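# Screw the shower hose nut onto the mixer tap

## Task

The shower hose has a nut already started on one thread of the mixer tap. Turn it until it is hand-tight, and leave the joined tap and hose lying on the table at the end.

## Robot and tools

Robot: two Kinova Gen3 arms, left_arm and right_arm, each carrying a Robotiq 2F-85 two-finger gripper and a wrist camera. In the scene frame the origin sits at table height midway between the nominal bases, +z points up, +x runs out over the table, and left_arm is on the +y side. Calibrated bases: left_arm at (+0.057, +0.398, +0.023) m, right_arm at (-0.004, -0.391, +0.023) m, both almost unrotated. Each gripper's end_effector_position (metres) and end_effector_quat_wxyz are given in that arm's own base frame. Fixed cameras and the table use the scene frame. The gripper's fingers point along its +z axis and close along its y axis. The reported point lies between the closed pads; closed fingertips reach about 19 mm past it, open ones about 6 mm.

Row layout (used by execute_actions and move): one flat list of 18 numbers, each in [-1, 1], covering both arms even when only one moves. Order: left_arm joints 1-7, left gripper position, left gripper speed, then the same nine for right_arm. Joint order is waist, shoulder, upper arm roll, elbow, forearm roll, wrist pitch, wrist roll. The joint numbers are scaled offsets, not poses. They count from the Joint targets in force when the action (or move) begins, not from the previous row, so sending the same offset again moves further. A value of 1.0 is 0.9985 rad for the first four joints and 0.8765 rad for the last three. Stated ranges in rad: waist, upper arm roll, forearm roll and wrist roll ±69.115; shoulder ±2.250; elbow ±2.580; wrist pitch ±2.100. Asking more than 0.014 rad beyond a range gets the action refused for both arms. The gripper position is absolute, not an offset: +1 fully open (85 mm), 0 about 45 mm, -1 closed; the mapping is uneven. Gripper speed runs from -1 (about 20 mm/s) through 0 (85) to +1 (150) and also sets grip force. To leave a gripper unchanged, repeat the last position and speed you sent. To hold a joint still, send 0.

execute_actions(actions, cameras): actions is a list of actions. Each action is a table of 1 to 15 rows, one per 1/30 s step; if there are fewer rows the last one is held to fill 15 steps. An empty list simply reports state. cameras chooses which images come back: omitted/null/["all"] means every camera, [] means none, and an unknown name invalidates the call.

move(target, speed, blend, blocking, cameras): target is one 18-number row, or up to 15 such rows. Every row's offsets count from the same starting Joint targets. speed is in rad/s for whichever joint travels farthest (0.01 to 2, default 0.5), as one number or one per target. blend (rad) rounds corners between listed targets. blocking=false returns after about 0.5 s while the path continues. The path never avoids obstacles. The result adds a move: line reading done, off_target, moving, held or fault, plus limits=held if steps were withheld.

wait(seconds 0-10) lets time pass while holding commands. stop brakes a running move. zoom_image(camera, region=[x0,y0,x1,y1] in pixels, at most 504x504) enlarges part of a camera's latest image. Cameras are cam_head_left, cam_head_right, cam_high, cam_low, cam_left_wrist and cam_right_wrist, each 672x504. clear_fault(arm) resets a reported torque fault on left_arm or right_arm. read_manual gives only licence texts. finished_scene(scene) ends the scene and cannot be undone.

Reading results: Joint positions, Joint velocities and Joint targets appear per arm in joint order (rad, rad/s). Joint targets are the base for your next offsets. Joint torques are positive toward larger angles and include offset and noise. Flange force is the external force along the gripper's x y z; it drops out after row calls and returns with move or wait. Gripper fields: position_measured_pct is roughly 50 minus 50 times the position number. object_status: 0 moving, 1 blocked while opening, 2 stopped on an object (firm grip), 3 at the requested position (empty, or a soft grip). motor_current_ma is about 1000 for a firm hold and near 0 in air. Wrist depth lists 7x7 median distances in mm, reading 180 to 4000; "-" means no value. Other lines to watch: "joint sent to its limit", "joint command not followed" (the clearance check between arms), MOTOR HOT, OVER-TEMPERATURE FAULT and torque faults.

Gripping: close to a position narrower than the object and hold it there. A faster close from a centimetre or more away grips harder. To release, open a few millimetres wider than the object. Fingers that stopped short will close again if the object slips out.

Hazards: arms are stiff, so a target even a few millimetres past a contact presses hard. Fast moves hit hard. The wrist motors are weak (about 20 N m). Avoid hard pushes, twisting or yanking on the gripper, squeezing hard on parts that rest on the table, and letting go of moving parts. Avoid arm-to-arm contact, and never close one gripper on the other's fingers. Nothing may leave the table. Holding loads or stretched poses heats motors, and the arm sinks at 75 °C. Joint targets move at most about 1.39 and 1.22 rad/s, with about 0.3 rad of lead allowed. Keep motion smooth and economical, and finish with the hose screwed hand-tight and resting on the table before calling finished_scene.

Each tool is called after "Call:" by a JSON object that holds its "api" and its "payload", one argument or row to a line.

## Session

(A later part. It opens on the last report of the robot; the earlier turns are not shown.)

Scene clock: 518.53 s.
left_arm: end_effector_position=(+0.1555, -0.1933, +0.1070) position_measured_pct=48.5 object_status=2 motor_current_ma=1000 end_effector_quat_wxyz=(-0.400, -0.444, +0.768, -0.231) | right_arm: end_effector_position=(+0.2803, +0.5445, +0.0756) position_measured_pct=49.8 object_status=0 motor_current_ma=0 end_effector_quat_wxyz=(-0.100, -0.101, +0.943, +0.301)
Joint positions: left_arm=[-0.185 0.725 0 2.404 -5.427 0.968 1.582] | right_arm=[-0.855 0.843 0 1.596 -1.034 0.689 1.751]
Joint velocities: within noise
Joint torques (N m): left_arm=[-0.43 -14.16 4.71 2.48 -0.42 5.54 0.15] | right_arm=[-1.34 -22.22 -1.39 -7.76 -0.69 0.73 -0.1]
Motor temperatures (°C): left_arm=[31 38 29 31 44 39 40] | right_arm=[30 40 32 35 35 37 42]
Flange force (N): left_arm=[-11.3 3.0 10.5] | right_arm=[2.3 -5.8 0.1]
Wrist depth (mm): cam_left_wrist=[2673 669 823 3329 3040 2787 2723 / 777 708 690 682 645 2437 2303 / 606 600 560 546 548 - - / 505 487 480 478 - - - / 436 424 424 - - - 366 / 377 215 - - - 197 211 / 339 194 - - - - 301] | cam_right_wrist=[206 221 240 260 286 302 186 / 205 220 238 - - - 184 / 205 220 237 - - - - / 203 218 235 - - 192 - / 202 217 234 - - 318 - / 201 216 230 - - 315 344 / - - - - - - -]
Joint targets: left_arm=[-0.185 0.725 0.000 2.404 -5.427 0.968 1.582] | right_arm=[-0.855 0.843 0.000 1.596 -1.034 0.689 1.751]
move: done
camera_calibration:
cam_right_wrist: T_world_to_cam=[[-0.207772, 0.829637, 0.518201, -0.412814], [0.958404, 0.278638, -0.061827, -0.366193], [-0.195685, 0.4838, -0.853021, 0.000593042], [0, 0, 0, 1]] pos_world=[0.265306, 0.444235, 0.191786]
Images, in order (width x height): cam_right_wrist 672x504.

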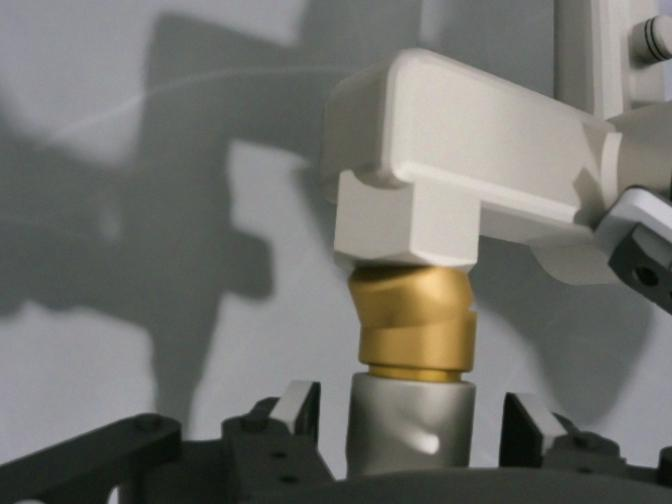

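Call:
{"api": "move", "payload": {
  "target": [
    [0,0,0,0,0,0,0,-0.3,-1,0.0590,0.0273,0,0.0851,-0.3634,0.0438,0.4422,0,1],
    [0,0,0,0,0,0,0,-0.3,-1,0.1129,0.0873,0,0.1347,-0.6126,0.1873,0.7815,0,1]
  ],
  "speed": [0.9,0.9],
  "blend": [0.1,0],
  "cameras": []
}}

Call:
{"api": "move", "payload": {
  "target": [
    [0,0,0,0,0,0,0,-0.3,-1,0.0482,0.0767,0,0.0273,-0.1701,0.1748,0.2648,0,1],
    [0,0,0,0,0,0,0,-0.3,-1,0.0847,0.1733,0,0.0197,-0.2553,0.3700,0.4451,0,1],
    [0,0,0,0,0,0,0,-0.3,-1,0.1085,0.2805,0,-0.0188,-0.2980,0.5649,0.5727,0,1],
    [0,0,0,0,0,0,0,-0.3,-1,0.1163,0.3928,0,-0.0904,-0.3201,0.7514,0.6559,-0.8,-0.3],
    [0,0,0,0,0,0,0,-0.3,-1,0.1085,0.2805,0,-0.0188,-0.2980,0.5649,0.5727,-0.8,-0.3],
    [0,0,0,0,0,0,0,-0.3,-1,0.0847,0.1733,0,0.0197,-0.2553,0.3700,0.4451,-0.8,-0.3],
    [0,0,0,0,0,0,0,-0.3,-1,0.0482,0.0767,0,0.0273,-0.1701,0.1748,0.2648,-0.8,-0.3],
    [0,0,0,0,0,0,0,-0.3,-1,0.0009,-0.0028,0,0.0039,-0.0124,-0.0056,0.0116,-0.8,-0.3],
    [0,0,0,0,0,0,0,-0.3,-1,-0.0539,-0.0600,0,-0.0496,0.2492,-0.1435,-0.3393,-0.8,-0.3],
    [0,0,0,0,0,0,0,-0.3,-1,-0.1129,-0.0873,0,-0.1347,0.6126,-0.1873,-0.7815,-0.8,-0.3]
  ],
  "speed": [0.9,0.9,0.9,0.9,0.7,0.7,0.7,0.7,0.9,0.9],
  "blend": [0.1,0.1,0.1,0,0.1,0.1,0.1,0.1,0.1,0],
  "cameras": []
}}

Scene clock: 536.30 s.
left_arm: end_effector_position=(+0.1554, -0.1933, +0.1070) position_measured_pct=48.5 object_status=2 motor_current_ma=1000 end_effector_quat_wxyz=(-0.400, -0.444, +0.768, -0.231) | right_arm: end_effector_position=(+0.2829, +0.5450, +0.0758) position_measured_pct=49.8 object_status=3 motor_current_ma=0 end_effector_quat_wxyz=(-0.104, -0.115, +0.882, +0.445)
Joint positions: left_arm=[-0.185 0.725 0 2.404 -5.427 0.968 1.582] | right_arm=[-0.743 0.931 0 1.731 -1.571 0.853 2.436]
Joint velocities: within noise
Joint torques (N m): left_arm=[-0.43 -14.13 4.72 2.47 -0.41 5.56 0.16] | right_arm=[-1.23 -21.78 -1.99 -6.37 -0.74 1.89 -0.15]
Motor temperatures (°C): left_arm=[31 38 29 31 44 39 40] | right_arm=[30 40 32 35 35 37 42]
Flange force (N): left_arm=[-11.3 3.1 10.5] | right_arm=[3.8 -4.7 -1.6]
Wrist depth (mm): cam_left_wrist=[2599 668 819 3225 3074 2857 2666 / 777 704 687 681 641 2490 2351 / 610 598 561 545 551 - - / 502 487 480 479 - - - / 436 424 424 - - - 366 / 376 215 - - - 197 210 / 338 195 - - - - 300] | cam_right_wrist=[190 210 240 281 340 205 348 / 190 209 240 - - 199 202 / 189 209 239 - - - - / 185 209 239 - - 195 - / 189 209 238 - - - - / 189 208 232 - - - 254 / - - - - - - -]
Joint targets: left_arm=[-0.185 0.725 0.000 2.404 -5.427 0.968 1.582] | right_arm=[-0.743 0.931 0.000 1.731 -1.571 0.853 2.436]
move: done
No camera images: "cameras" was empty.

Scene clock: 540.43 s.
left_arm: end_effector_position=(+0.1554, -0.1933, +0.1070) position_measured_pct=48.5 object_status=2 motor_current_ma=1000 end_effector_quat_wxyz=(-0.400, -0.444, +0.768, -0.231) | right_arm: end_effector_position=(+0.2803, +0.5445, +0.0756) position_measured_pct=70.1 object_status=2 motor_current_ma=1000 end_effector_quat_wxyz=(-0.100, -0.101, +0.943, +0.301)
Joint positions: left_arm=[-0.185 0.725 0 2.404 -5.427 0.968 1.582] | right_arm=[-0.855 0.843 0 1.596 -1.034 0.689 1.751]
Joint velocities: within noise
Joint torques (N m): left_arm=[-1.16 -12.59 2.04 1.22 -0.48 2.73 1.18] | right_arm=[-0.92 -26.67 -1.84 -8.99 -0.93 1.41 0.06]
Motor temperatures (°C): left_arm=[31 38 29 31 44 39 40] | right_arm=[30 40 32 35 35 37 42]
Flange force (N): left_arm=[-2.6 2.3 8.0] | right_arm=[0.1 -8.4 7.9]
Wrist depth (mm): cam_left_wrist=[2606 662 836 3328 3053 2839 2723 / 791 698 696 685 646 2428 2329 / 614 605 572 549 553 - - / 507 491 484 480 - - - / 440 423 426 - - - 365 / 379 213 - - - 197 211 / 341 194 - - - - 301] | cam_right_wrist=[206 221 240 260 284 302 185 / 205 220 238 - - - 183 / 204 219 236 - - - - / 203 218 234 - - 191 - / 202 217 234 - - 318 338 / 201 215 232 - - 320 343 / 200 - - - - - -]
Joint targets: left_arm=[-0.185 0.725 0.000 2.404 -5.427 0.968 1.582] | right_arm=[-0.855 0.843 0.000 1.596 -1.034 0.689 1.751]
move: done; blend cut to 0.0856 rad at target 1, 0.0854 rad at target 2, 0.0817 rad at target 3, 0.0817 rad at target 5, 0.0854 rad at target 6, 0.0856 rad at target 7
No camera images: "cameras" was empty.

Call:
{"api": "move", "payload": {
  "target": [
    [0,0,0,0,0,0,0,-0.3,-1,0,0,0,0,0,0,0,0,1],
    [0,0,0,0,0,0,0,-0.3,-1,0.0590,0.0273,0,0.0851,-0.3634,0.0438,0.4422,0,1],
    [0,0,0,0,0,0,0,-0.3,-1,0.1129,0.0873,0,0.1347,-0.6126,0.1873,0.7815,0,1]
  ],
  "speed": [0.9,0.9,0.9],
  "blend": [0,0.1,0],
  "cameras": []
}}

Call:
{"api": "move", "payload": {
  "target": [
    [0,0,0,0,0,0,0,-0.3,-1,0.0482,0.0767,0,0.0273,-0.1701,0.1748,0.2648,0,1],
    [0,0,0,0,0,0,0,-0.3,-1,0.0847,0.1733,0,0.0197,-0.2553,0.3700,0.4451,0,1],
    [0,0,0,0,0,0,0,-0.3,-1,0.1085,0.2805,0,-0.0188,-0.2980,0.5649,0.5727,0,1],
    [0,0,0,0,0,0,0,-0.3,-1,0.1163,0.3928,0,-0.0904,-0.3201,0.7514,0.6559,-0.8,-0.3],
    [0,0,0,0,0,0,0,-0.3,-1,0.1085,0.2805,0,-0.0188,-0.2980,0.5649,0.5727,-0.8,-0.3],
    [0,0,0,0,0,0,0,-0.3,-1,0.0847,0.1733,0,0.0197,-0.2553,0.3700,0.4451,-0.8,-0.3],
    [0,0,0,0,0,0,0,-0.3,-1,0.0482,0.0767,0,0.0273,-0.1701,0.1748,0.2648,-0.8,-0.3],
    [0,0,0,0,0,0,0,-0.3,-1,0.0009,-0.0028,0,0.0039,-0.0124,-0.0056,0.0116,-0.8,-0.3],
    [0,0,0,0,0,0,0,-0.3,-1,-0.0539,-0.0600,0,-0.0496,0.2492,-0.1435,-0.3393,-0.8,-0.3],
    [0,0,0,0,0,0,0,-0.3,-1,-0.1129,-0.0873,0,-0.1347,0.6126,-0.1873,-0.7815,0,1],
    [0,0,0,0,0,0,0,-0.3,-1,-0.0539,-0.0600,0,-0.0496,0.2492,-0.1435,-0.3393,0,1],
    [0,0,0,0,0,0,0,-0.3,-1,0,0,0,0,0,0,0,0,1]
  ],
  "speed": [0.9,0.9,0.9,0.9,0.8,0.8,0.8,0.8,1.0,1.0,0.9,0.9],
  "blend": [0.1,0.1,0.1,0,0.1,0.1,0.1,0.1,0.1,0,0.1,0],
  "cameras": []
}}

Call:
{"api": "move", "payload": {
  "target": [
    [0,0,0,0,0,0,0,-0.3,-1,0.0482,0.0767,0,0.0273,-0.1701,0.1748,0.2648,0,1],
    [0,0,0,0,0,0,0,-0.3,-1,0.0847,0.1733,0,0.0197,-0.2553,0.3700,0.4451,0,1],
    [0,0,0,0,0,0,0,-0.3,-1,0.1085,0.2805,0,-0.0188,-0.2980,0.5649,0.5727,0,1],
    [0,0,0,0,0,0,0,-0.3,-1,0.1163,0.3928,0,-0.0904,-0.3201,0.7514,0.6559,-0.8,-0.3],
    [0,0,0,0,0,0,0,-0.3,-1,0.1085,0.2805,0,-0.0188,-0.2980,0.5649,0.5727,-0.8,-0.3],
    [0,0,0,0,0,0,0,-0.3,-1,0.0847,0.1733,0,0.0197,-0.2553,0.3700,0.4451,-0.8,-0.3],
    [0,0,0,0,0,0,0,-0.3,-1,0.0482,0.0767,0,0.0273,-0.1701,0.1748,0.2648,-0.8,-0.3],
    [0,0,0,0,0,0,0,-0.3,-1,0.0009,-0.0028,0,0.0039,-0.0124,-0.0056,0.0116,-0.8,-0.3],
    [0,0,0,0,0,0,0,-0.3,-1,-0.0539,-0.0600,0,-0.0496,0.2492,-0.1435,-0.3393,-0.8,-0.3],
    [0,0,0,0,0,0,0,-0.3,-1,-0.1129,-0.0873,0,-0.1347,0.6126,-0.1873,-0.7815,0,1]
  ],
  "speed": [0.9,0.9,0.9,0.9,0.8,0.8,0.8,0.8,1.0,1.0],
  "blend": [0.1,0.1,0.1,0,0.1,0.1,0.1,0.1,0.1,0],
  "cameras": ["cam_right_wrist"]
}}

Call:
{"api": "zoom_image", "payload": {
  "camera": "cam_right_wrist",
  "region": [200, 250, 600, 504]
}}

Scene clock: 550.27 s.
left_arm: end_effector_position=(+0.1554, -0.1933, +0.1070) position_measured_pct=48.5 object_status=2 motor_current_ma=1000 end_effector_quat_wxyz=(-0.400, -0.444, +0.768, -0.231) | right_arm: end_effector_position=(+0.2829, +0.5450, +0.0758) position_measured_pct=49.8 object_status=3 motor_current_ma=0 end_effector_quat_wxyz=(-0.104, -0.115, +0.882, +0.445)
Joint positions: left_arm=[-0.185 0.725 0 2.404 -5.427 0.968 1.582] | right_arm=[-0.743 0.931 0 1.731 -1.571 0.853 2.436]
Joint velocities: within noise
Joint torques (N m): left_arm=[-0.46 -14.1 4.76 2.47 -0.42 5.56 0.13] | right_arm=[-1.27 -21.77 -1.97 -6.35 -0.73 1.91 -0.11]
Motor temperatures (°C): left_arm=[31 38 29 31 44 39 40] | right_arm=[30 40 32 35 35 37 42]
Flange force (N): left_arm=[-11.1 3.0 10.4] | right_arm=[3.7 -4.6 -1.6]
Wrist depth (mm): cam_left_wrist=[2648 672 716 3294 3000 2800 2669 / 778 708 689 681 649 2411 2416 / 606 595 564 545 548 - - / 502 485 478 478 - - - / 437 422 423 - - - 365 / 377 214 - - - 197 211 / 338 194 - - - - 301] | cam_right_wrist=[190 210 240 281 339 205 350 / 190 210 239 - - 199 202 / 189 209 239 - - - - / 185 209 239 - - 195 - / 189 208 239 - - - - / 189 208 232 - - - 254 / - - - - - - -]
Joint targets: left_arm=[-0.185 0.725 0.000 2.404 -5.427 0.968 1.582] | right_arm=[-0.743 0.931 0.000 1.731 -1.571 0.853 2.436]
move: done
No camera images: "cameras" was empty.

Scene clock: 555.97 s.
left_arm: end_effector_position=(+0.1554, -0.1933, +0.1070) position_measured_pct=48.5 object_status=2 motor_current_ma=1000 end_effector_quat_wxyz=(-0.400, -0.444, +0.768, -0.231) | right_arm: end_effector_position=(+0.2829, +0.5450, +0.0758) position_measured_pct=49.8 object_status=3 motor_current_ma=0 end_effector_quat_wxyz=(-0.104, -0.115, +0.882, +0.445)
Joint positions: left_arm=[-0.185 0.725 0 2.404 -5.427 0.968 1.582] | right_arm=[-0.743 0.931 0 1.731 -1.571 0.853 2.436]
Joint velocities: within noise
Joint torques (N m): left_arm=[-0.44 -14.12 4.73 2.46 -0.4 5.57 0.14] | right_arm=[-1.33 -21.85 -1.96 -6.31 -0.72 1.92 -0.19]
Motor temperatures (°C): left_arm=[31 38 29 31 44 39 40] | right_arm=[30 40 32 35 35 37 42]
Flange force (N): left_arm=[-11.2 3.1 10.5] | right_arm=[3.7 -5.0 -1.4]
Wrist depth (mm): cam_left_wrist=[2609 673 715 3318 2994 2868 2659 / 781 709 693 677 643 2432 2402 / 608 598 562 543 549 - - / 504 486 480 479 - - - / 436 422 424 - - - 366 / 375 214 - - - 197 211 / 338 194 - - - - 301] | cam_right_wrist=[190 210 240 281 339 205 350 / 190 209 240 - - 199 202 / 189 209 239 - - - - / 185 209 239 - - 195 - / 189 208 239 - - - - / 189 208 232 - - - 254 / - - - - - - -]
Joint targets: left_arm=[-0.185 0.725 0.000 2.404 -5.427 0.968 1.582] | right_arm=[-0.743 0.931 0.000 1.731 -1.571 0.853 2.436]
move: done; blend cut to 0.0856 rad at target 1, 0.0854 rad at target 2, 0.0817 rad at target 3, 0.0817 rad at target 5, 0.0854 rad at target 6, 0.0856 rad at target 7
No camera images: "cameras" was empty.

Scene clock: 560.43 s.
left_arm: end_effector_position=(+0.1555, -0.1932, +0.1070) position_measured_pct=48.5 object_status=2 motor_current_ma=1000 end_effector_quat_wxyz=(-0.400, -0.444, +0.768, -0.231) | right_arm: end_effector_position=(+0.2803, +0.5445, +0.0756) position_measured_pct=49.8 object_status=0 motor_current_ma=0 end_effector_quat_wxyz=(-0.100, -0.101, +0.943, +0.301)
Joint positions: left_arm=[-0.185 0.725 0 2.404 -5.427 0.968 1.582] | right_arm=[-0.855 0.843 0 1.596 -1.034 0.689 1.751]
Joint velocities: within noise
Joint torques (N m): left_arm=[-0.43 -14.11 4.7 2.46 -0.42 5.55 0.14] | right_arm=[-1.26 -22.15 -1.38 -7.82 -0.74 0.63 -0.1]
Motor temperatures (°C): left_arm=[31 38 29 31 44 39 40] | right_arm=[30 40 32 35 35 37 42]
Flange force (N): left_arm=[-11.1 3.0 10.4] | right_arm=[2.4 -5.6 -0.2]
Wrist depth (mm): cam_left_wrist=[2621 673 718 3276 3049 2931 2730 / 782 709 688 683 644 2420 2331 / 606 598 564 546 549 - - / 504 483 479 479 - - - / 435 423 425 - - - 367 / 377 215 - - - 197 211 / 339 194 - - - - 301] | cam_right_wrist=[207 221 240 260 286 302 186 / 205 221 238 - - - 184 / 205 220 237 - - - - / 204 219 235 - - 192 - / 203 217 234 - - 319 - / 201 216 230 - - 315 344 / - - - - - - -]
Joint targets: left_arm=[-0.185 0.725 0.000 2.404 -5.427 0.968 1.582] | right_arm=[-0.855 0.843 0.000 1.596 -1.034 0.689 1.751]
move: done; blend cut to 0.0856 rad at target 1, 0.0854 rad at target 2, 0.0817 rad at target 3, 0.0817 rad at target 5, 0.0854 rad at target 6, 0.0856 rad at target 7
camera_calibration:
cam_right_wrist: T_world_to_cam=[[-0.207801, 0.829629, 0.518203, -0.412907], [0.958398, 0.278663, -0.0618113, -0.366137], [-0.195684, 0.4838, -0.853021, 0.000525081], [0, 0, 0, 1]] pos_world=[0.265206, 0.444334, 0.191786]
Images, in order (width x height): cam_right_wrist 672x504.

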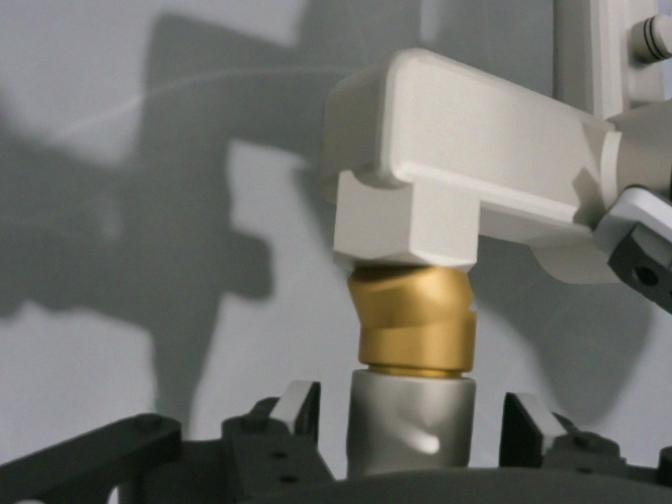

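Scaled by 1.260.

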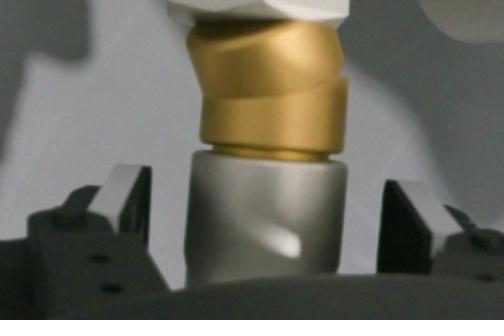

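Call:
{"api": "move", "payload": {
  "target": [
    [0,0,0,0,0,0,0,-0.3,-1,0.0590,0.0273,0,0.0851,-0.3634,0.0438,0.4422,0,1],
    [0,0,0,0,0,0,0,-0.3,-1,0.1129,0.0873,0,0.1347,-0.6126,0.1873,0.7815,0,1]
  ],
  "speed": [0.9,0.9],
  "blend": [0.1,0],
  "cameras": []
}}

Call:
{"api": "move", "payload": {
  "target": [
    [0,0,0,0,0,0,0,-0.3,-1,0.0482,0.0767,0,0.0273,-0.1701,0.1748,0.2648,0,1],
    [0,0,0,0,0,0,0,-0.3,-1,0.0847,0.1733,0,0.0197,-0.2553,0.3700,0.4451,0,1],
    [0,0,0,0,0,0,0,-0.3,-1,0.1085,0.2805,0,-0.0188,-0.2980,0.5649,0.5727,0,1],
    [0,0,0,0,0,0,0,-0.3,-1,0.1163,0.3928,0,-0.0904,-0.3201,0.7514,0.6559,-0.8,-0.3],
    [0,0,0,0,0,0,0,-0.3,-1,0.1085,0.2805,0,-0.0188,-0.2980,0.5649,0.5727,-0.8,-0.3],
    [0,0,0,0,0,0,0,-0.3,-1,0.0847,0.1733,0,0.0197,-0.2553,0.3700,0.4451,-0.8,-0.3],
    [0,0,0,0,0,0,0,-0.3,-1,0.0482,0.0767,0,0.0273,-0.1701,0.1748,0.2648,-0.8,-0.3],
    [0,0,0,0,0,0,0,-0.3,-1,0.0009,-0.0028,0,0.0039,-0.0124,-0.0056,0.0116,-0.8,-0.3],
    [0,0,0,0,0,0,0,-0.3,-1,-0.0539,-0.0600,0,-0.0496,0.2492,-0.1435,-0.3393,-0.8,-0.3],
    [0,0,0,0,0,0,0,-0.3,-1,-0.1129,-0.0873,0,-0.1347,0.6126,-0.1873,-0.7815,0,1],
    [0,0,0,0,0,0,0,-0.3,-1,-0.0539,-0.0600,0,-0.0496,0.2492,-0.1435,-0.3393,0,1],
    [0,0,0,0,0,0,0,-0.3,-1,0,0,0,0,0,0,0,0,1]
  ],
  "speed": [0.9,0.9,0.9,0.9,0.8,0.8,0.8,0.8,1.0,1.0,0.9,0.9],
  "blend": [0.1,0.1,0.1,0,0.1,0.1,0.1,0.1,0.1,0,0.1,0],
  "cameras": []
}}

Call:
{"api": "move", "payload": {
  "target": [
    [0,0,0,0,0,0,0,-0.3,-1,0.0482,0.0767,0,0.0273,-0.1701,0.1748,0.2648,0,1],
    [0,0,0,0,0,0,0,-0.3,-1,0.0847,0.1733,0,0.0197,-0.2553,0.3700,0.4451,0,1],
    [0,0,0,0,0,0,0,-0.3,-1,0.1085,0.2805,0,-0.0188,-0.2980,0.5649,0.5727,0,1],
    [0,0,0,0,0,0,0,-0.3,-1,0.1163,0.3928,0,-0.0904,-0.3201,0.7514,0.6559,-0.8,-0.3],
    [0,0,0,0,0,0,0,-0.3,-1,0.1085,0.2805,0,-0.0188,-0.2980,0.5649,0.5727,-0.8,-0.3],
    [0,0,0,0,0,0,0,-0.3,-1,0.0847,0.1733,0,0.0197,-0.2553,0.3700,0.4451,-0.8,-0.3],
    [0,0,0,0,0,0,0,-0.3,-1,0.0482,0.0767,0,0.0273,-0.1701,0.1748,0.2648,-0.8,-0.3],
    [0,0,0,0,0,0,0,-0.3,-1,0.0009,-0.0028,0,0.0039,-0.0124,-0.0056,0.0116,-0.8,-0.3],
    [0,0,0,0,0,0,0,-0.3,-1,-0.0539,-0.0600,0,-0.0496,0.2492,-0.1435,-0.3393,-0.8,-0.3],
    [0,0,0,0,0,0,0,-0.3,-1,-0.1129,-0.0873,0,-0.1347,0.6126,-0.1873,-0.7815,-0.8,-0.3]
  ],
  "speed": [0.9,0.9,0.9,0.9,0.8,0.8,0.8,0.8,1.0,1.0],
  "blend": [0.1,0.1,0.1,0,0.1,0.1,0.1,0.1,0.1,0],
  "cameras": ["cam_right_wrist"]
}}

Call:
{"api": "zoom_image", "payload": {
  "camera": "cam_right_wrist",
  "region": [200, 250, 600, 504]
}}

Scene clock: 574.17 s.
left_arm: end_effector_position=(+0.1554, -0.1933, +0.1070) position_measured_pct=48.5 object_status=2 motor_current_ma=1000 end_effector_quat_wxyz=(-0.400, -0.444, +0.768, -0.231) | right_arm: end_effector_position=(+0.2829, +0.5450, +0.0758) position_measured_pct=49.8 object_status=3 motor_current_ma=0 end_effector_quat_wxyz=(-0.104, -0.115, +0.882, +0.445)
Joint positions: left_arm=[-0.185 0.725 0 2.404 -5.427 0.968 1.582] | right_arm=[-0.743 0.931 0 1.731 -1.571 0.853 2.436]
Joint velocities: within noise
Joint torques (N m): left_arm=[-0.45 -14.13 4.75 2.49 -0.4 5.57 0.15] | right_arm=[-1.27 -21.86 -1.98 -6.35 -0.72 1.93 -0.12]
Motor temperatures (°C): left_arm=[31 38 29 31 44 39 40] | right_arm=[30 40 32 35 35 37 42]
Flange force (N): left_arm=[-11.3 3.0 10.4] | right_arm=[3.7 -4.7 -1.4]
Wrist depth (mm): cam_left_wrist=[2619 672 716 3316 3035 2877 2706 / 778 707 689 683 642 2425 2302 / 607 599 563 546 548 - - / 503 486 480 478 - - - / 435 425 423 - - - 365 / 377 215 - - - 197 211 / 338 194 - - - - 302] | cam_right_wrist=[190 209 241 282 339 205 349 / 190 209 239 - - 199 202 / 190 209 239 - - - - / 185 208 239 - - 195 - / 189 208 239 - - - - / 189 208 231 - - - 254 / - - - - - - -]
Joint targets: left_arm=[-0.185 0.725 0.000 2.404 -5.427 0.968 1.582] | right_arm=[-0.743 0.931 0.000 1.731 -1.571 0.853 2.436]
move: done
No camera images: "cameras" was empty.

Scene clock: 579.87 s.
left_arm: end_effector_position=(+0.1554, -0.1933, +0.1070) position_measured_pct=48.5 object_status=2 motor_current_ma=1000 end_effector_quat_wxyz=(-0.400, -0.444, +0.768, -0.231) | right_arm: end_effector_position=(+0.2829, +0.5450, +0.0758) position_measured_pct=49.8 object_status=3 motor_current_ma=0 end_effector_quat_wxyz=(-0.104, -0.115, +0.882, +0.445)
Joint positions: left_arm=[-0.185 0.725 0 2.404 -5.427 0.968 1.582] | right_arm=[-0.743 0.931 0 1.731 -1.571 0.853 2.436]
Joint velocities: within noise
Joint torques (N m): left_arm=[-0.46 -14.16 4.72 2.44 -0.4 5.55 0.19] | right_arm=[-1.23 -21.72 -2.04 -6.24 -0.7 1.88 -0.18]
Motor temperatures (°C): left_arm=[31 38 29 31 44 39 40] | right_arm=[30 40 32 35 35 37 42]
Flange force (N): left_arm=[-11.3 3.2 10.6] | right_arm=[3.6 -4.6 -1.5]
Wrist depth (mm): cam_left_wrist=[2623 670 712 3197 3086 2848 2711 / 781 708 690 679 640 2423 2304 / 606 599 564 544 548 - - / 504 485 479 477 - - - / 437 423 423 - - - 366 / 375 215 - - - 197 210 / 338 194 - - - - 301] | cam_right_wrist=[190 210 240 282 340 205 349 / 190 209 240 - - 199 202 / 190 209 239 - - - - / 185 208 239 - - 195 - / 189 208 238 - - - - / 189 208 232 - - - 254 / - - - - - - -]
Joint targets: left_arm=[-0.185 0.725 0.000 2.404 -5.427 0.968 1.582] | right_arm=[-0.743 0.931 0.000 1.731 -1.571 0.853 2.436]
move: done; blend cut to 0.0856 rad at target 1, 0.0854 rad at target 2, 0.0817 rad at target 3, 0.0817 rad at target 5, 0.0854 rad at target 6, 0.0856 rad at target 7
No camera images: "cameras" was empty.

Scene clock: 583.80 s.
left_arm: end_effector_position=(+0.1554, -0.1933, +0.1070) position_measured_pct=48.5 object_status=2 motor_current_ma=1000 end_effector_quat_wxyz=(-0.400, -0.444, +0.768, -0.231) | right_arm: end_effector_position=(+0.2803, +0.5445, +0.0756) position_measured_pct=70.1 object_status=2 motor_current_ma=1000 end_effector_quat_wxyz=(-0.100, -0.101, +0.943, +0.301)
Joint positions: left_arm=[-0.185 0.725 0 2.404 -5.427 0.968 1.582] | right_arm=[-0.855 0.843 0 1.596 -1.034 0.689 1.751]
Joint velocities: within noise
Joint torques (N m): left_arm=[-0.36 -12.52 2.87 1.87 -0.44 3.22 1.25] | right_arm=[-1.73 -26.29 -1.98 -9.48 -0.81 0.98 0.11]
Motor temperatures (°C): left_arm=[31 38 29 31 44 39 40] | right_arm=[30 40 32 35 35 37 42]
Flange force (N): left_arm=[-5.0 3.5 6.3] | right_arm=[1.0 -10.2 5.7]
Wrist depth (mm): cam_left_wrist=[2680 664 828 3320 3069 2856 2748 / 787 702 693 681 648 2418 2341 / 610 601 571 547 553 - - / 508 489 482 479 - - - / 437 426 425 - - - 365 / 379 212 - - - 197 211 / 341 194 - - - - 303] | cam_right_wrist=[206 221 239 260 284 303 185 / 205 220 237 - - - 183 / 204 219 236 - - - - / 203 218 235 - - 191 - / 202 216 233 - - 318 - / 201 215 231 - - 321 343 / 200 - - - - - -]
Joint targets: left_arm=[-0.185 0.725 0.000 2.404 -5.427 0.968 1.582] | right_arm=[-0.855 0.843 0.000 1.596 -1.034 0.689 1.751]
move: done; blend cut to 0.0856 rad at target 1, 0.0854 rad at target 2, 0.0817 rad at target 3, 0.0817 rad at target 5, 0.0854 rad at target 6, 0.0856 rad at target 7
camera_calibration:
cam_right_wrist: T_world_to_cam=[[-0.207722, 0.829652, 0.518199, -0.412886], [0.958415, 0.278595, -0.0618549, -0.366109], [-0.195686, 0.483801, -0.853021, 0.000439814], [0, 0, 0, 1]] pos_world=[0.265205, 0.444335, 0.191686]
Images, in order (width x height): cam_right_wrist 672x504.

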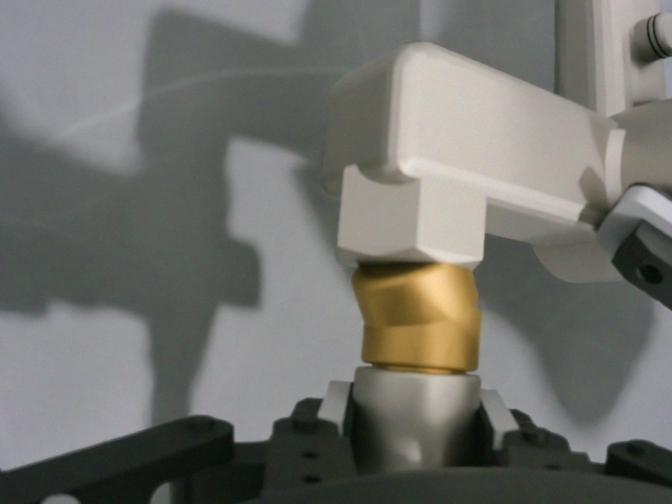

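Scaled by 1.260.

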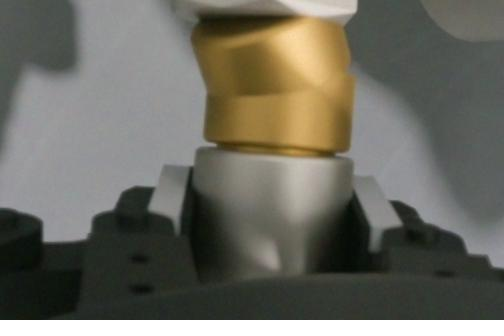

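Call:
{"api": "zoom_image", "payload": {
  "camera": "cam_right_wrist",
  "region": [340, 330, 500, 430]
}}

Scaled by 3.150.

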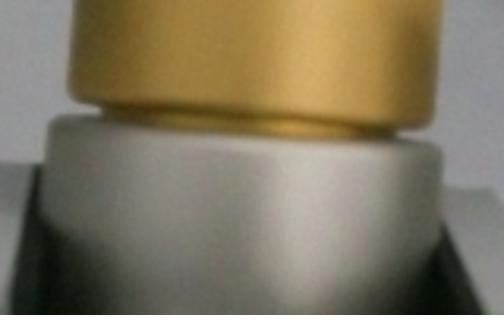

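Call:
{"api": "move", "payload": {
  "target": [
    [0,0,0,0,0,0,0,-0.3,-1,0,0,0,0,0,0,0,0,1],
    [0,0,0,0,0,0,0,-0.3,-1,0.0590,0.0273,0,0.0851,-0.3634,0.0438,0.4422,0,1],
    [0,0,0,0,0,0,0,-0.3,-1,0.1129,0.0873,0,0.1347,-0.6126,0.1873,0.7815,0,1]
  ],
  "speed": [0.9,0.9,0.9],
  "blend": [0,0.1,0],
  "cameras": []
}}

Call:
{"api": "move", "payload": {
  "target": [
    [0,0,0,0,0,0,0,-0.3,-1,0.0482,0.0767,0,0.0273,-0.1701,0.1748,0.2648,0,1],
    [0,0,0,0,0,0,0,-0.3,-1,0.0847,0.1733,0,0.0197,-0.2553,0.3700,0.4451,0,1],
    [0,0,0,0,0,0,0,-0.3,-1,0.1085,0.2805,0,-0.0188,-0.2980,0.5649,0.5727,0,1],
    [0,0,0,0,0,0,0,-0.3,-1,0.1163,0.3928,0,-0.0904,-0.3201,0.7514,0.6559,-0.8,-0.3],
    [0,0,0,0,0,0,0,-0.3,-1,0.1085,0.2805,0,-0.0188,-0.2980,0.5649,0.5727,-0.8,-0.3],
    [0,0,0,0,0,0,0,-0.3,-1,0.0847,0.1733,0,0.0197,-0.2553,0.3700,0.4451,-0.8,-0.3],
    [0,0,0,0,0,0,0,-0.3,-1,0.0482,0.0767,0,0.0273,-0.1701,0.1748,0.2648,-0.8,-0.3],
    [0,0,0,0,0,0,0,-0.3,-1,0.0009,-0.0028,0,0.0039,-0.0124,-0.0056,0.0116,-0.8,-0.3],
    [0,0,0,0,0,0,0,-0.3,-1,-0.0539,-0.0600,0,-0.0496,0.2492,-0.1435,-0.3393,-0.8,-0.3],
    [0,0,0,0,0,0,0,-0.3,-1,-0.1129,-0.0873,0,-0.1347,0.6126,-0.1873,-0.7815,-0.8,-0.3]
  ],
  "speed": [0.9,0.9,0.9,0.9,0.7,0.7,0.7,0.7,0.9,0.9],
  "blend": [0.1,0.1,0.1,0,0.1,0.1,0.1,0.1,0.1,0],
  "cameras": ["cam_right_wrist"]
}}

Call:
{"api": "zoom_image", "payload": {
  "camera": "cam_right_wrist",
  "region": [340, 330, 500, 430]
}}

Call:
{"api": "move", "payload": {
  "target": [
    [0,0,0,0,0,0,0,-0.3,-1,0,0,0,0,0,0,0,0,1],
    [0,0,0,0,0,0,0,-0.3,-1,0.0590,0.0273,0,0.0851,-0.3634,0.0438,0.4422,0,1],
    [0,0,0,0,0,0,0,-0.3,-1,0.1129,0.0873,0,0.1347,-0.6126,0.1873,0.7815,0,1]
  ],
  "speed": [0.9,0.9,0.9],
  "blend": [0,0.1,0],
  "cameras": []
}}

Call:
{"api": "move", "payload": {
  "target": [
    [0,0,0,0,0,0,0,-0.3,-1,0.0482,0.0767,0,0.0273,-0.1701,0.1748,0.2648,0,1],
    [0,0,0,0,0,0,0,-0.3,-1,0.0847,0.1733,0,0.0197,-0.2553,0.3700,0.4451,0,1],
    [0,0,0,0,0,0,0,-0.3,-1,0.1085,0.2805,0,-0.0188,-0.2980,0.5649,0.5727,0,1],
    [0,0,0,0,0,0,0,-0.3,-1,0.1163,0.3928,0,-0.0904,-0.3201,0.7514,0.6559,-0.8,-0.3],
    [0,0,0,0,0,0,0,-0.3,-1,0.1085,0.2805,0,-0.0188,-0.2980,0.5649,0.5727,-0.8,-0.3],
    [0,0,0,0,0,0,0,-0.3,-1,0.0847,0.1733,0,0.0197,-0.2553,0.3700,0.4451,-0.8,-0.3],
    [0,0,0,0,0,0,0,-0.3,-1,0.0482,0.0767,0,0.0273,-0.1701,0.1748,0.2648,-0.8,-0.3],
    [0,0,0,0,0,0,0,-0.3,-1,0.0009,-0.0028,0,0.0039,-0.0124,-0.0056,0.0116,-0.8,-0.3],
    [0,0,0,0,0,0,0,-0.3,-1,-0.0539,-0.0600,0,-0.0496,0.2492,-0.1435,-0.3393,-0.8,-0.3],
    [0,0,0,0,0,0,0,-0.3,-1,-0.1129,-0.0873,0,-0.1347,0.6126,-0.1873,-0.7815,-0.8,-0.3]
  ],
  "speed": [0.9,0.9,0.9,0.9,0.7,0.7,0.7,0.7,0.9,0.9],
  "blend": [0.1,0.1,0.1,0,0.1,0.1,0.1,0.1,0.1,0],
  "cameras": ["cam_right_wrist"]
}}

Call:
{"api": "zoom_image", "payload": {
  "camera": "cam_right_wrist",
  "region": [340, 330, 500, 430]
}}

Scene clock: 593.97 s.
left_arm: end_effector_position=(+0.1554, -0.1933, +0.1070) position_measured_pct=48.5 object_status=2 motor_current_ma=1000 end_effector_quat_wxyz=(-0.400, -0.444, +0.768, -0.231) | right_arm: end_effector_position=(+0.2829, +0.5450, +0.0758) position_measured_pct=49.8 object_status=3 motor_current_ma=0 end_effector_quat_wxyz=(-0.104, -0.115, +0.882, +0.445)
Joint positions: left_arm=[-0.185 0.725 0 2.404 -5.427 0.968 1.582] | right_arm=[-0.743 0.931 0 1.731 -1.571 0.853 2.436]
Joint velocities: within noise
Joint torques (N m): left_arm=[-0.44 -14.13 4.75 2.5 -0.42 5.56 0.13] | right_arm=[-1.24 -21.72 -2 -6.43 -0.68 1.88 -0.18]
Motor temperatures (°C): left_arm=[31 38 29 31 44 39 40] | right_arm=[30 40 32 35 35 37 42]
Flange force (N): left_arm=[-11.2 2.9 10.4] | right_arm=[4.3 -4.8 -1.7]
Wrist depth (mm): cam_left_wrist=[2642 664 817 3275 3058 2875 2722 / 782 706 688 677 645 2434 2360 / 606 599 563 544 549 - - / 504 487 479 477 - - - / 436 422 424 - - - 365 / 377 214 - - - 197 210 / 339 194 - - - - 301] | cam_right_wrist=[190 209 240 281 340 205 350 / 190 209 240 - - 199 203 / 190 208 239 - - - - / 185 208 239 - - 196 - / 189 208 239 - - - - / 188 208 232 - - - 254 / - - - - - - -]
Joint targets: left_arm=[-0.185 0.725 0.000 2.404 -5.427 0.968 1.582] | right_arm=[-0.743 0.931 0.000 1.731 -1.571 0.853 2.436]
move: done
No camera images: "cameras" was empty.

Scene clock: 598.13 s.
left_arm: end_effector_position=(+0.1554, -0.1933, +0.1070) position_measured_pct=48.5 object_status=2 motor_current_ma=1000 end_effector_quat_wxyz=(-0.400, -0.444, +0.768, -0.231) | right_arm: end_effector_position=(+0.2803, +0.5445, +0.0756) position_measured_pct=70.6 object_status=2 motor_current_ma=1000 end_effector_quat_wxyz=(-0.100, -0.101, +0.943, +0.301)
Joint positions: left_arm=[-0.185 0.725 0 2.404 -5.427 0.968 1.582] | right_arm=[-0.855 0.843 0 1.596 -1.034 0.689 1.751]
Joint velocities: within noise
Joint torques (N m): left_arm=[1.65 -11.79 4.99 3.21 -0.46 4.22 1.19] | right_arm=[-3.13 -27.69 -3.11 -12.44 -1.81 0.28 0.1]
Motor temperatures (°C): left_arm=[31 38 29 31 44 39 40] | right_arm=[30 40 32 35 35 37 42]
Flange force (N): left_arm=[-8.6 6.2 0.5] | right_arm=[3.9 -16.2 2.6]
Wrist depth (mm): cam_left_wrist=[2606 662 820 3356 3012 2886 2683 / 782 701 689 681 644 2409 2387 / 612 602 566 547 552 - - / 508 489 481 481 - - - / 439 422 424 - - - 217 / 381 202 - - - 195 316 / 341 193 - - - - 302] | cam_right_wrist=[206 221 240 259 285 301 182 / 205 220 238 - - - - / 204 219 235 - - - - / 203 218 235 - - 190 - / 202 217 233 - - 318 - / 201 215 231 - - 319 336 / 200 - - - - - -]
Joint targets: left_arm=[-0.185 0.725 0.000 2.404 -5.427 0.968 1.582] | right_arm=[-0.855 0.843 0.000 1.596 -1.034 0.689 1.751]
move: done; blend cut to 0.0856 rad at target 1, 0.0854 rad at target 2, 0.0817 rad at target 3, 0.0817 rad at target 5, 0.0854 rad at target 6, 0.0856 rad at target 7
camera_calibration:
cam_right_wrist: T_world_to_cam=[[-0.207722, 0.829652, 0.518199, -0.412782], [0.958415, 0.278595, -0.0618549, -0.366177], [-0.195686, 0.483801, -0.853021, 0.000507763], [0, 0, 0, 1]] pos_world=[0.265305, 0.444235, 0.191686]
Images, in order (width x height): cam_right_wrist 672x504.

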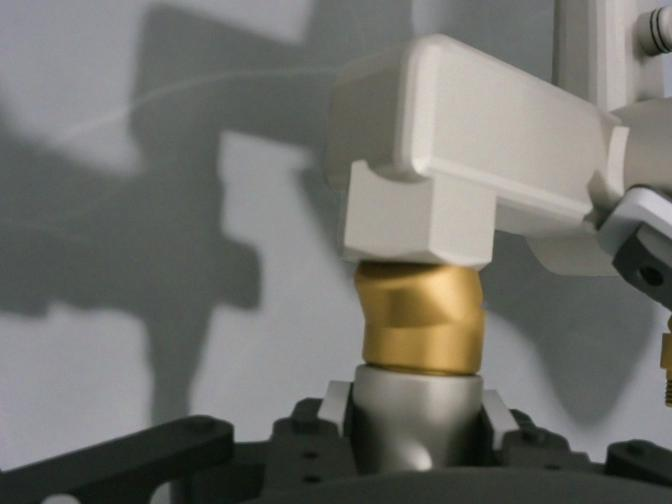

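Scaled by 3.150.

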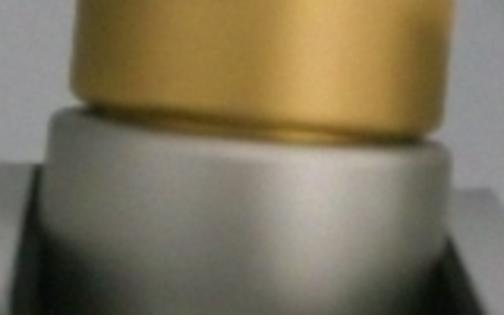

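Scene clock: 599.90 s.
left_arm: end_effector_position=(+0.1555, -0.1933, +0.1070) position_measured_pct=48.5 object_status=2 motor_current_ma=1000 end_effector_quat_wxyz=(-0.400, -0.444, +0.768, -0.231) | right_arm: end_effector_position=(+0.2829, +0.5450, +0.0758) position_measured_pct=49.8 object_status=3 motor_current_ma=0 end_effector_quat_wxyz=(-0.104, -0.115, +0.882, +0.445)
Joint positions: left_arm=[-0.185 0.725 0 2.404 -5.427 0.968 1.582] | right_arm=[-0.743 0.931 0 1.731 -1.571 0.853 2.436]
Joint velocities: within noise
Joint torques (N m): left_arm=[-0.43 -14.1 4.78 2.45 -0.4 5.59 0.14] | right_arm=[-1.24 -21.83 -2 -6.3 -0.71 1.86 -0.08]
Motor temperatures (°C): left_arm=[31 38 29 31 44 39 40] | right_arm=[30 40 32 35 35 37 42]
Flange force (N): left_arm=[-11.2 3.2 10.4] | right_arm=[3.4 -4.5 -1.5]
Wrist depth (mm): cam_left_wrist=[2631 664 821 3239 3075 2943 2748 / 784 707 689 680 645 2413 2299 / 610 599 567 545 551 - - / 507 487 481 479 - - - / 440 421 421 - - - 219 / 379 204 - - - 197 315 / 340 193 - - - - 301] | cam_right_wrist=[190 210 240 282 340 201 349 / 190 209 240 - - - 198 / 190 209 240 - - - - / 185 209 239 - - - - / 189 208 238 - - - - / 189 208 232 - - - 257 / - - - - - - -]
Joint targets: left_arm=[-0.185 0.725 0.000 2.404 -5.427 0.968 1.582] | right_arm=[-0.743 0.931 0.000 1.731 -1.571 0.853 2.436]
move: done
No camera images: "cameras" was empty.

Scene clock: 604.03 s.
left_arm: end_effector_position=(+0.1555, -0.1933, +0.1070) position_measured_pct=48.5 object_status=2 motor_current_ma=1000 end_effector_quat_wxyz=(-0.400, -0.444, +0.768, -0.231) | right_arm: end_effector_position=(+0.2803, +0.5445, +0.0756) position_measured_pct=70.1 object_status=2 motor_current_ma=1000 end_effector_quat_wxyz=(-0.100, -0.101, +0.943, +0.301)
Joint positions: left_arm=[-0.185 0.725 0 2.404 -5.427 0.968 1.582] | right_arm=[-0.855 0.843 0 1.596 -1.034 0.689 1.751]
Joint velocities: within noise
Joint torques (N m): left_arm=[0.4 -11.63 2.86 1.18 0 2.19 1.64] | right_arm=[-3.68 -29.67 -4.22 -11.92 -1.84 1.5 0.06]
Motor temperatures (°C): left_arm=[31 38 29 31 44 39 40] | right_arm=[30 40 32 35 35 37 42]
Flange force (N): left_arm=[-2.6 6.7 0.9] | right_arm=[0.2 -17.0 7.2]
Wrist depth (mm): cam_left_wrist=[2571 661 831 3264 2999 2934 2697 / 786 702 693 682 650 2406 2337 / 613 605 569 548 556 - - / 508 490 484 480 - - - / 439 423 425 - - - 217 / 382 199 - - - 195 321 / 335 193 - - - - 303] | cam_right_wrist=[206 221 239 259 285 303 184 / 205 220 238 - - - - / 204 218 236 - - - - / 202 217 234 - - 189 - / 201 216 233 - - 321 336 / 200 214 231 - - 318 334 / 199 - - - - - 349]
Joint targets: left_arm=[-0.185 0.725 0.000 2.404 -5.427 0.968 1.582] | right_arm=[-0.855 0.843 0.000 1.596 -1.034 0.689 1.751]
move: done; blend cut to 0.0856 rad at target 1, 0.0854 rad at target 2, 0.0817 rad at target 3, 0.0817 rad at target 5, 0.0854 rad at target 6, 0.0856 rad at target 7
camera_calibration:
cam_right_wrist: T_world_to_cam=[[-0.207722, 0.829652, 0.518199, -0.412803], [0.958415, 0.278595, -0.0618549, -0.366082], [-0.195686, 0.483801, -0.853021, 0.000488194], [0, 0, 0, 1]] pos_world=[0.265205, 0.444235, 0.191686]
Images, in order (width x height): cam_right_wrist 672x504.

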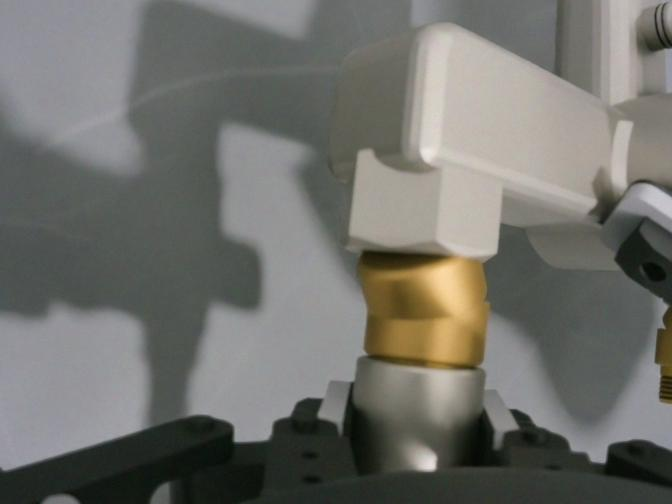

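Scaled by 3.150.

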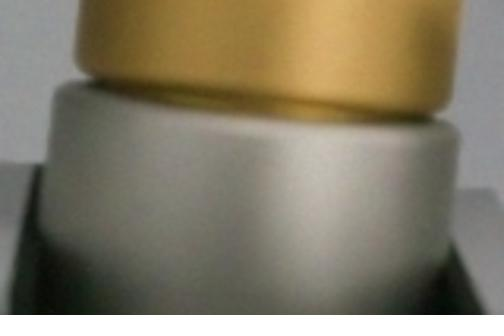

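Call:
{"api": "move", "payload": {
  "target": [
    [0,0,0,0,0,0,0,-0.3,-1,0,0,0,0,0,0,0,0,1]
  ],
  "cameras": ["cam_right_wrist","cam_left_wrist","cam_low"]
}}

Call:
{"api": "zoom_image", "payload": {
  "camera": "cam_right_wrist",
  "region": [200, 250, 600, 504]
}}

Scene clock: 607.53 s.
left_arm: end_effector_position=(+0.1554, -0.1933, +0.1070) position_measured_pct=48.5 object_status=2 motor_current_ma=1000 end_effector_quat_wxyz=(-0.400, -0.444, +0.768, -0.231) | right_arm: end_effector_position=(+0.2803, +0.5445, +0.0756) position_measured_pct=49.8 object_status=0 motor_current_ma=0 end_effector_quat_wxyz=(-0.100, -0.101, +0.943, +0.301)
Joint positions: left_arm=[-0.185 0.725 0 2.404 -5.427 0.968 1.582] | right_arm=[-0.855 0.843 0 1.596 -1.034 0.689 1.751]
Joint velocities: within noise
Joint torques (N m): left_arm=[-0.43 -14.12 4.78 2.52 -0.42 5.59 0.16] | right_arm=[-1.23 -22.19 -1.46 -7.85 -0.71 0.61 -0.09]
Motor temperatures (°C): left_arm=[31 38 29 31 44 39 40] | right_arm=[30 40 32 35 35 37 42]
Flange force (N): left_arm=[-11.4 3.0 10.4] | right_arm=[2.4 -5.5 -0.2]
Wrist depth (mm): cam_left_wrist=[2640 673 714 3285 3102 2854 2659 / 779 709 689 680 643 2410 2380 / 608 600 564 545 554 - - / 504 488 480 478 - - - / 437 420 423 - - - 216 / 379 202 - - - 195 315 / 341 193 - - - - 301] | cam_right_wrist=[207 222 240 260 286 199 182 / 206 221 239 - - - - / 205 220 237 - - - - / 204 218 236 - - 189 - / 203 217 234 - - 319 - / 201 215 230 - - 316 337 / - - - - - - -]
Joint targets: left_arm=[-0.185 0.725 0.000 2.404 -5.427 0.968 1.582] | right_arm=[-0.855 0.843 0.000 1.596 -1.034 0.689 1.751]
move: done
camera_calibration:
cam_left_wrist: T_world_to_cam=[[-0.82317, 0.556952, -0.11043, 0.251375], [0.382413, 0.400062, -0.832893, 0.1629], [-0.419703, -0.727842, -0.542305, 0.135459], [0, 0, 0, 1]] pos_world=[0.201482, -0.106581, 0.236897]
cam_right_wrist: T_world_to_cam=[[-0.207772, 0.829637, 0.518201, -0.412897], [0.958404, 0.278638, -0.061827, -0.366221], [-0.195685, 0.4838, -0.853021, 0.000544662], [0, 0, 0, 1]] pos_world=[0.265306, 0.444335, 0.191786]
Images, in order (width x height): cam_low 672x504, cam_left_wrist 672x504, cam_right_wrist 672x504.

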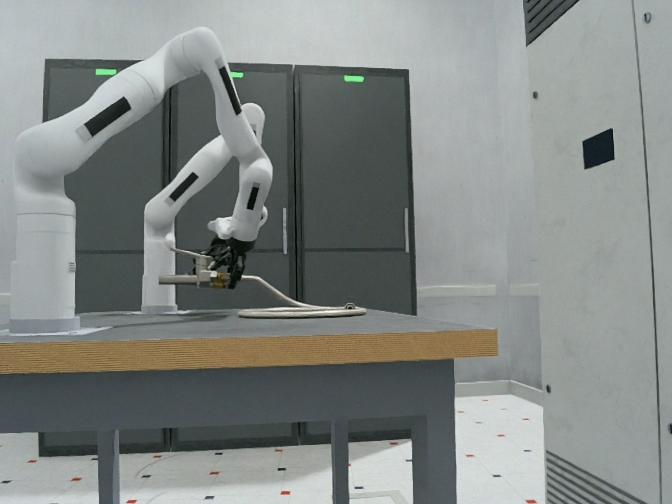

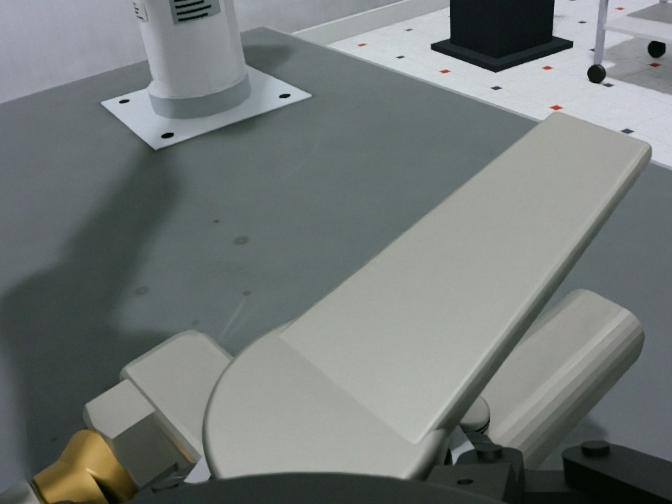

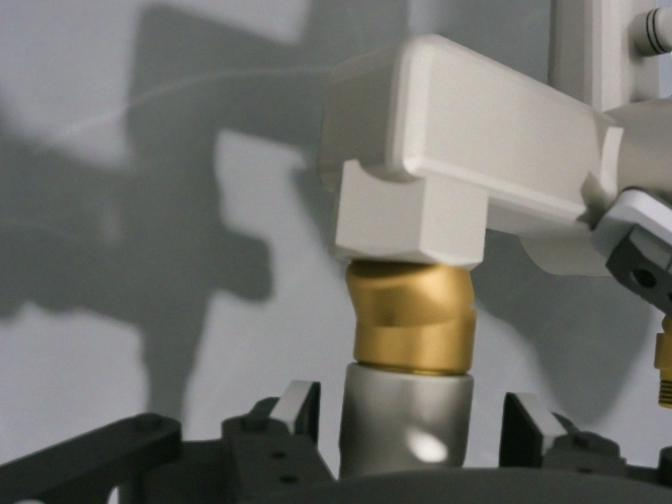

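Scaled by 1.260.

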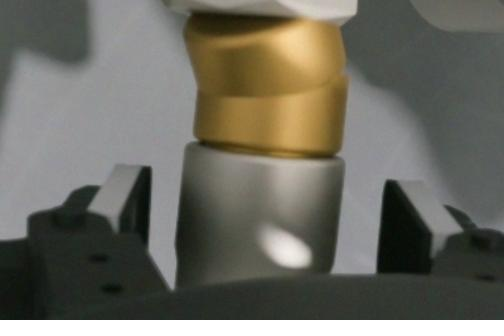

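Call:
{"api": "zoom_image", "payload": {
  "camera": "cam_right_wrist",
  "region": [340, 330, 500, 430]
}}

Scaled by 3.150.

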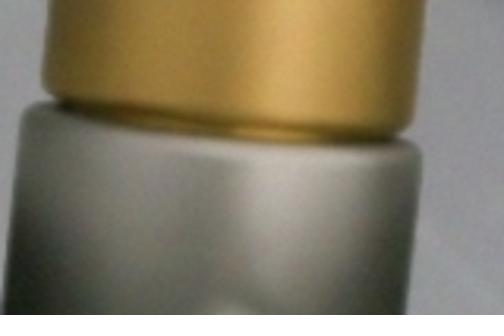

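Call:
{"api": "move", "payload": {
  "target": [
    [0,0,0,0,0,0,0,-0.3,-1,0.0590,0.0273,0,0.0851,-0.3634,0.0438,0.4422,0,1],
    [0,0,0,0,0,0,0,-0.3,-1,0.1129,0.0873,0,0.1347,-0.6126,0.1873,0.7815,0,1]
  ],
  "speed": [0.9,0.9],
  "blend": [0.1,0],
  "cameras": []
}}

Call:
{"api": "move", "payload": {
  "target": [
    [0,0,0,0,0,0,0,-0.3,-1,0.0482,0.0767,0,0.0273,-0.1701,0.1748,0.2648,0,1],
    [0,0,0,0,0,0,0,-0.3,-1,0.0847,0.1733,0,0.0197,-0.2553,0.3700,0.4451,0,1],
    [0,0,0,0,0,0,0,-0.3,-1,0.1085,0.2805,0,-0.0188,-0.2980,0.5649,0.5727,0,1],
    [0,0,0,0,0,0,0,-0.3,-1,0.1163,0.3928,0,-0.0904,-0.3201,0.7514,0.6559,-0.8,0],
    [0,0,0,0,0,0,0,-0.3,-1,0.1085,0.2805,0,-0.0188,-0.2980,0.5649,0.5727,-0.8,0],
    [0,0,0,0,0,0,0,-0.3,-1,0.0847,0.1733,0,0.0197,-0.2553,0.3700,0.4451,-0.8,0]
  ],
  "speed": [0.9,0.9,0.9,0.9,0.6,0.6],
  "blend": [0.1,0.1,0.1,0,0.1,0],
  "cameras": ["cam_right_wrist"]
}}

Call:
{"api": "zoom_image", "payload": {
  "camera": "cam_right_wrist",
  "region": [200, 250, 600, 504]
}}

Scene clock: 647.23 s.
left_arm: end_effector_position=(+0.1554, -0.1933, +0.1070) position_measured_pct=48.5 object_status=2 motor_current_ma=1000 end_effector_quat_wxyz=(-0.400, -0.444, +0.768, -0.231) | right_arm: end_effector_position=(+0.2829, +0.5450, +0.0758) position_measured_pct=49.8 object_status=3 motor_current_ma=0 end_effector_quat_wxyz=(-0.104, -0.115, +0.882, +0.445)
Joint positions: left_arm=[-0.185 0.725 0 2.404 -5.427 0.968 1.582] | right_arm=[-0.743 0.931 0 1.731 -1.571 0.853 2.436]
Joint velocities: within noise
Joint torques (N m): left_arm=[-0.46 -14.13 4.75 2.44 -0.41 5.58 0.16] | right_arm=[-1.25 -21.86 -2 -6.37 -0.68 1.92 -0.15]
Motor temperatures (°C): left_arm=[31 38 29 31 44 38 40] | right_arm=[30 40 32 35 35 37 42]
Flange force (N): left_arm=[-11.2 3.2 10.6] | right_arm=[3.9 -4.9 -1.4]
Wrist depth (mm): cam_left_wrist=[2626 670 715 3281 3120 2869 2692 / 780 710 690 681 640 2388 2381 / 607 598 566 546 557 - - / 505 488 478 479 - - - / 437 422 422 - - - 216 / 381 202 - - - 194 315 / 333 193 - - - - 301] | cam_right_wrist=[190 209 240 281 340 199 349 / 190 209 240 - - - 196 / 189 209 239 - - - - / 185 209 239 - - - - / 189 208 239 - - - - / 189 208 231 - - 262 - / - - - - - - -]
Joint targets: left_arm=[-0.185 0.725 0.000 2.404 -5.427 0.968 1.582] | right_arm=[-0.743 0.931 0.000 1.731 -1.571 0.853 2.436]
move: done
No camera images: "cameras" was empty.

Scene clock: 649.97 s.
left_arm: end_effector_position=(+0.1554, -0.1933, +0.1071) position_measured_pct=48.5 object_status=2 motor_current_ma=1000 end_effector_quat_wxyz=(-0.400, -0.444, +0.768, -0.231) | right_arm: end_effector_position=(+0.2860, +0.5448, +0.0766) position_measured_pct=70.1 object_status=2 motor_current_ma=1000 end_effector_quat_wxyz=(-0.103, -0.125, +0.799, +0.579)
Joint positions: left_arm=[-0.185 0.725 0 2.404 -5.427 0.969 1.582] | right_arm=[-0.658 1.104 0 1.75 -1.794 1.178 2.826]
Joint velocities: within noise
Joint torques (N m): left_arm=[-1.96 -12.85 1.09 2.02 -0.82 2.8 1.85] | right_arm=[0.74 -23.93 -0.64 -4.18 0.29 2.4 0.29]
Motor temperatures (°C): left_arm=[31 38 29 31 44 38 40] | right_arm=[30 40 32 35 35 37 42]
Flange force (N): left_arm=[-4.1 -0.2 12.7] | right_arm=[2.5 -5.0 4.8]
Wrist depth (mm): cam_left_wrist=[2582 678 688 3176 3154 2827 2740 / 791 714 689 683 645 2423 2398 / 613 604 570 549 554 - - / 509 490 484 480 - - - / 441 425 424 - - - 216 / 380 200 - - - 195 320 / 341 193 - - - - 302] | cam_right_wrist=[- 208 253 342 - 206 371 / - 208 268 - - - 364 / - 210 270 - - - 183 / 187 212 273 - - - 182 / 188 214 276 - - - 184 / 189 215 264 - - - 185 / - 227 - - - - -]
Joint targets: left_arm=[-0.185 0.725 0.000 2.404 -5.427 0.968 1.582] | right_arm=[-0.658 1.104 0.000 1.750 -1.794 1.178 2.826]
move: done; blend cut to 0.0856 rad at target 1, 0.0854 rad at target 2, 0.0817 rad at target 3, 0.0817 rad at target 5
camera_calibration:
cam_right_wrist: T_world_to_cam=[[-0.163999, 0.360545, 0.918211, -0.200038], [0.951268, 0.304212, 0.0504512, -0.392232], [-0.261141, 0.881738, -0.392866, -0.230947], [0, 0, 0, 1]] pos_world=[0.280002, 0.395079, 0.112734]
Images, in order (width x height): cam_right_wrist 672x504.

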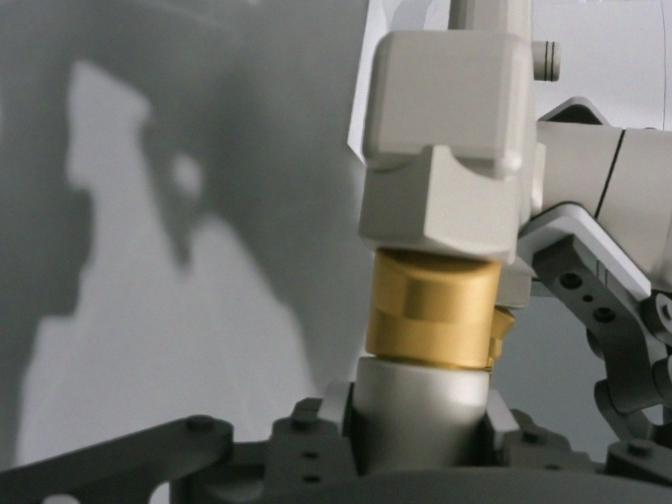

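Scaled by 1.260.

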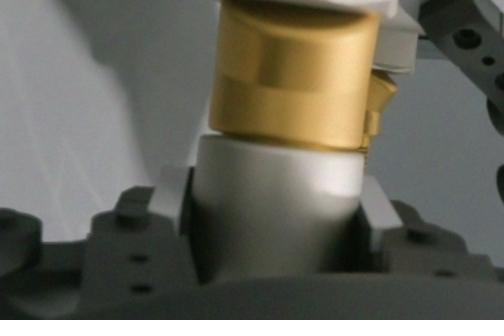

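Call:
{"api": "move", "payload": {
  "target": [
    [0,0,0,0,0,0,0,-0.3,-1,-0.0365,-0.0966,0,0.0076,0.0852,-0.1952,-0.1803,-0.8,0],
    [0,0,0,0,0,0,0,-0.3,-1,-0.0847,-0.1733,0,-0.0197,0.2553,-0.3700,-0.4451,-0.8,0]
  ],
  "speed": [0.5,0.5],
  "blend": [0.1,0],
  "cameras": ["cam_right_wrist"]
}}

Call:
{"api": "zoom_image", "payload": {
  "camera": "cam_right_wrist",
  "region": [200, 250, 600, 504]
}}

Scene clock: 653.77 s.
left_arm: end_effector_position=(+0.1554, -0.1933, +0.1070) position_measured_pct=48.5 object_status=2 motor_current_ma=1000 end_effector_quat_wxyz=(-0.400, -0.444, +0.768, -0.231) | right_arm: end_effector_position=(+0.2829, +0.5450, +0.0758) position_measured_pct=70.1 object_status=2 motor_current_ma=1000 end_effector_quat_wxyz=(-0.104, -0.115, +0.882, +0.445)
Joint positions: left_arm=[-0.185 0.725 0 2.404 -5.427 0.968 1.582] | right_arm=[-0.743 0.931 0 1.731 -1.571 0.853 2.436]
Joint velocities: within noise
Joint torques (N m): left_arm=[-1.26 -13.15 2.13 1.7 -0.48 3.29 1.48] | right_arm=[-1.15 -23.43 -1.48 -5.87 0.23 1.76 0.25]
Motor temperatures (°C): left_arm=[31 38 29 31 44 38 40] | right_arm=[30 40 32 35 35 37 42]
Flange force (N): left_arm=[-5.8 2.4 10.9] | right_arm=[1.6 -6.3 3.0]
Wrist depth (mm): cam_left_wrist=[2576 656 714 3245 3060 2843 2644 / 785 705 693 686 645 2394 2379 / 613 599 568 547 551 - - / 507 490 481 480 - - - / 438 424 424 - - - 216 / 380 200 - - - 195 320 / 341 193 - - - - 303] | cam_right_wrist=[190 210 241 281 340 199 201 / 190 209 240 - - - 196 / 190 209 240 - - - - / 185 209 239 - - - - / 189 209 239 - - - 256 / 189 208 239 - - 260 - / 185 - - - - - -]
Joint targets: left_arm=[-0.185 0.725 0.000 2.404 -5.427 0.968 1.582] | right_arm=[-0.743 0.931 0.000 1.731 -1.571 0.853 2.436]
move: done; blend cut to 0.0856 rad at target 1
camera_calibration:
cam_right_wrist: T_world_to_cam=[[-0.190814, 0.627159, 0.755157, -0.325214], [0.953099, 0.30248, -0.0103795, -0.384164], [-0.234929, 0.717759, -0.655462, -0.130458], [0, 0, 0, 1]] pos_world=[0.273443, 0.4138, 0.15609]
Images, in order (width x height): cam_right_wrist 672x504.

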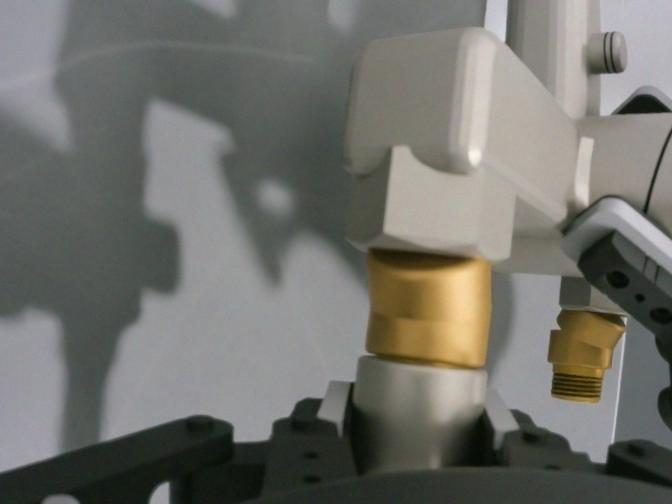

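Scaled by 1.260.

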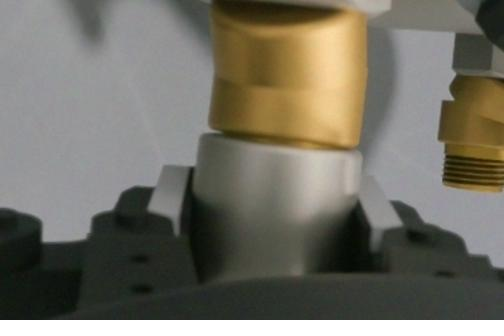

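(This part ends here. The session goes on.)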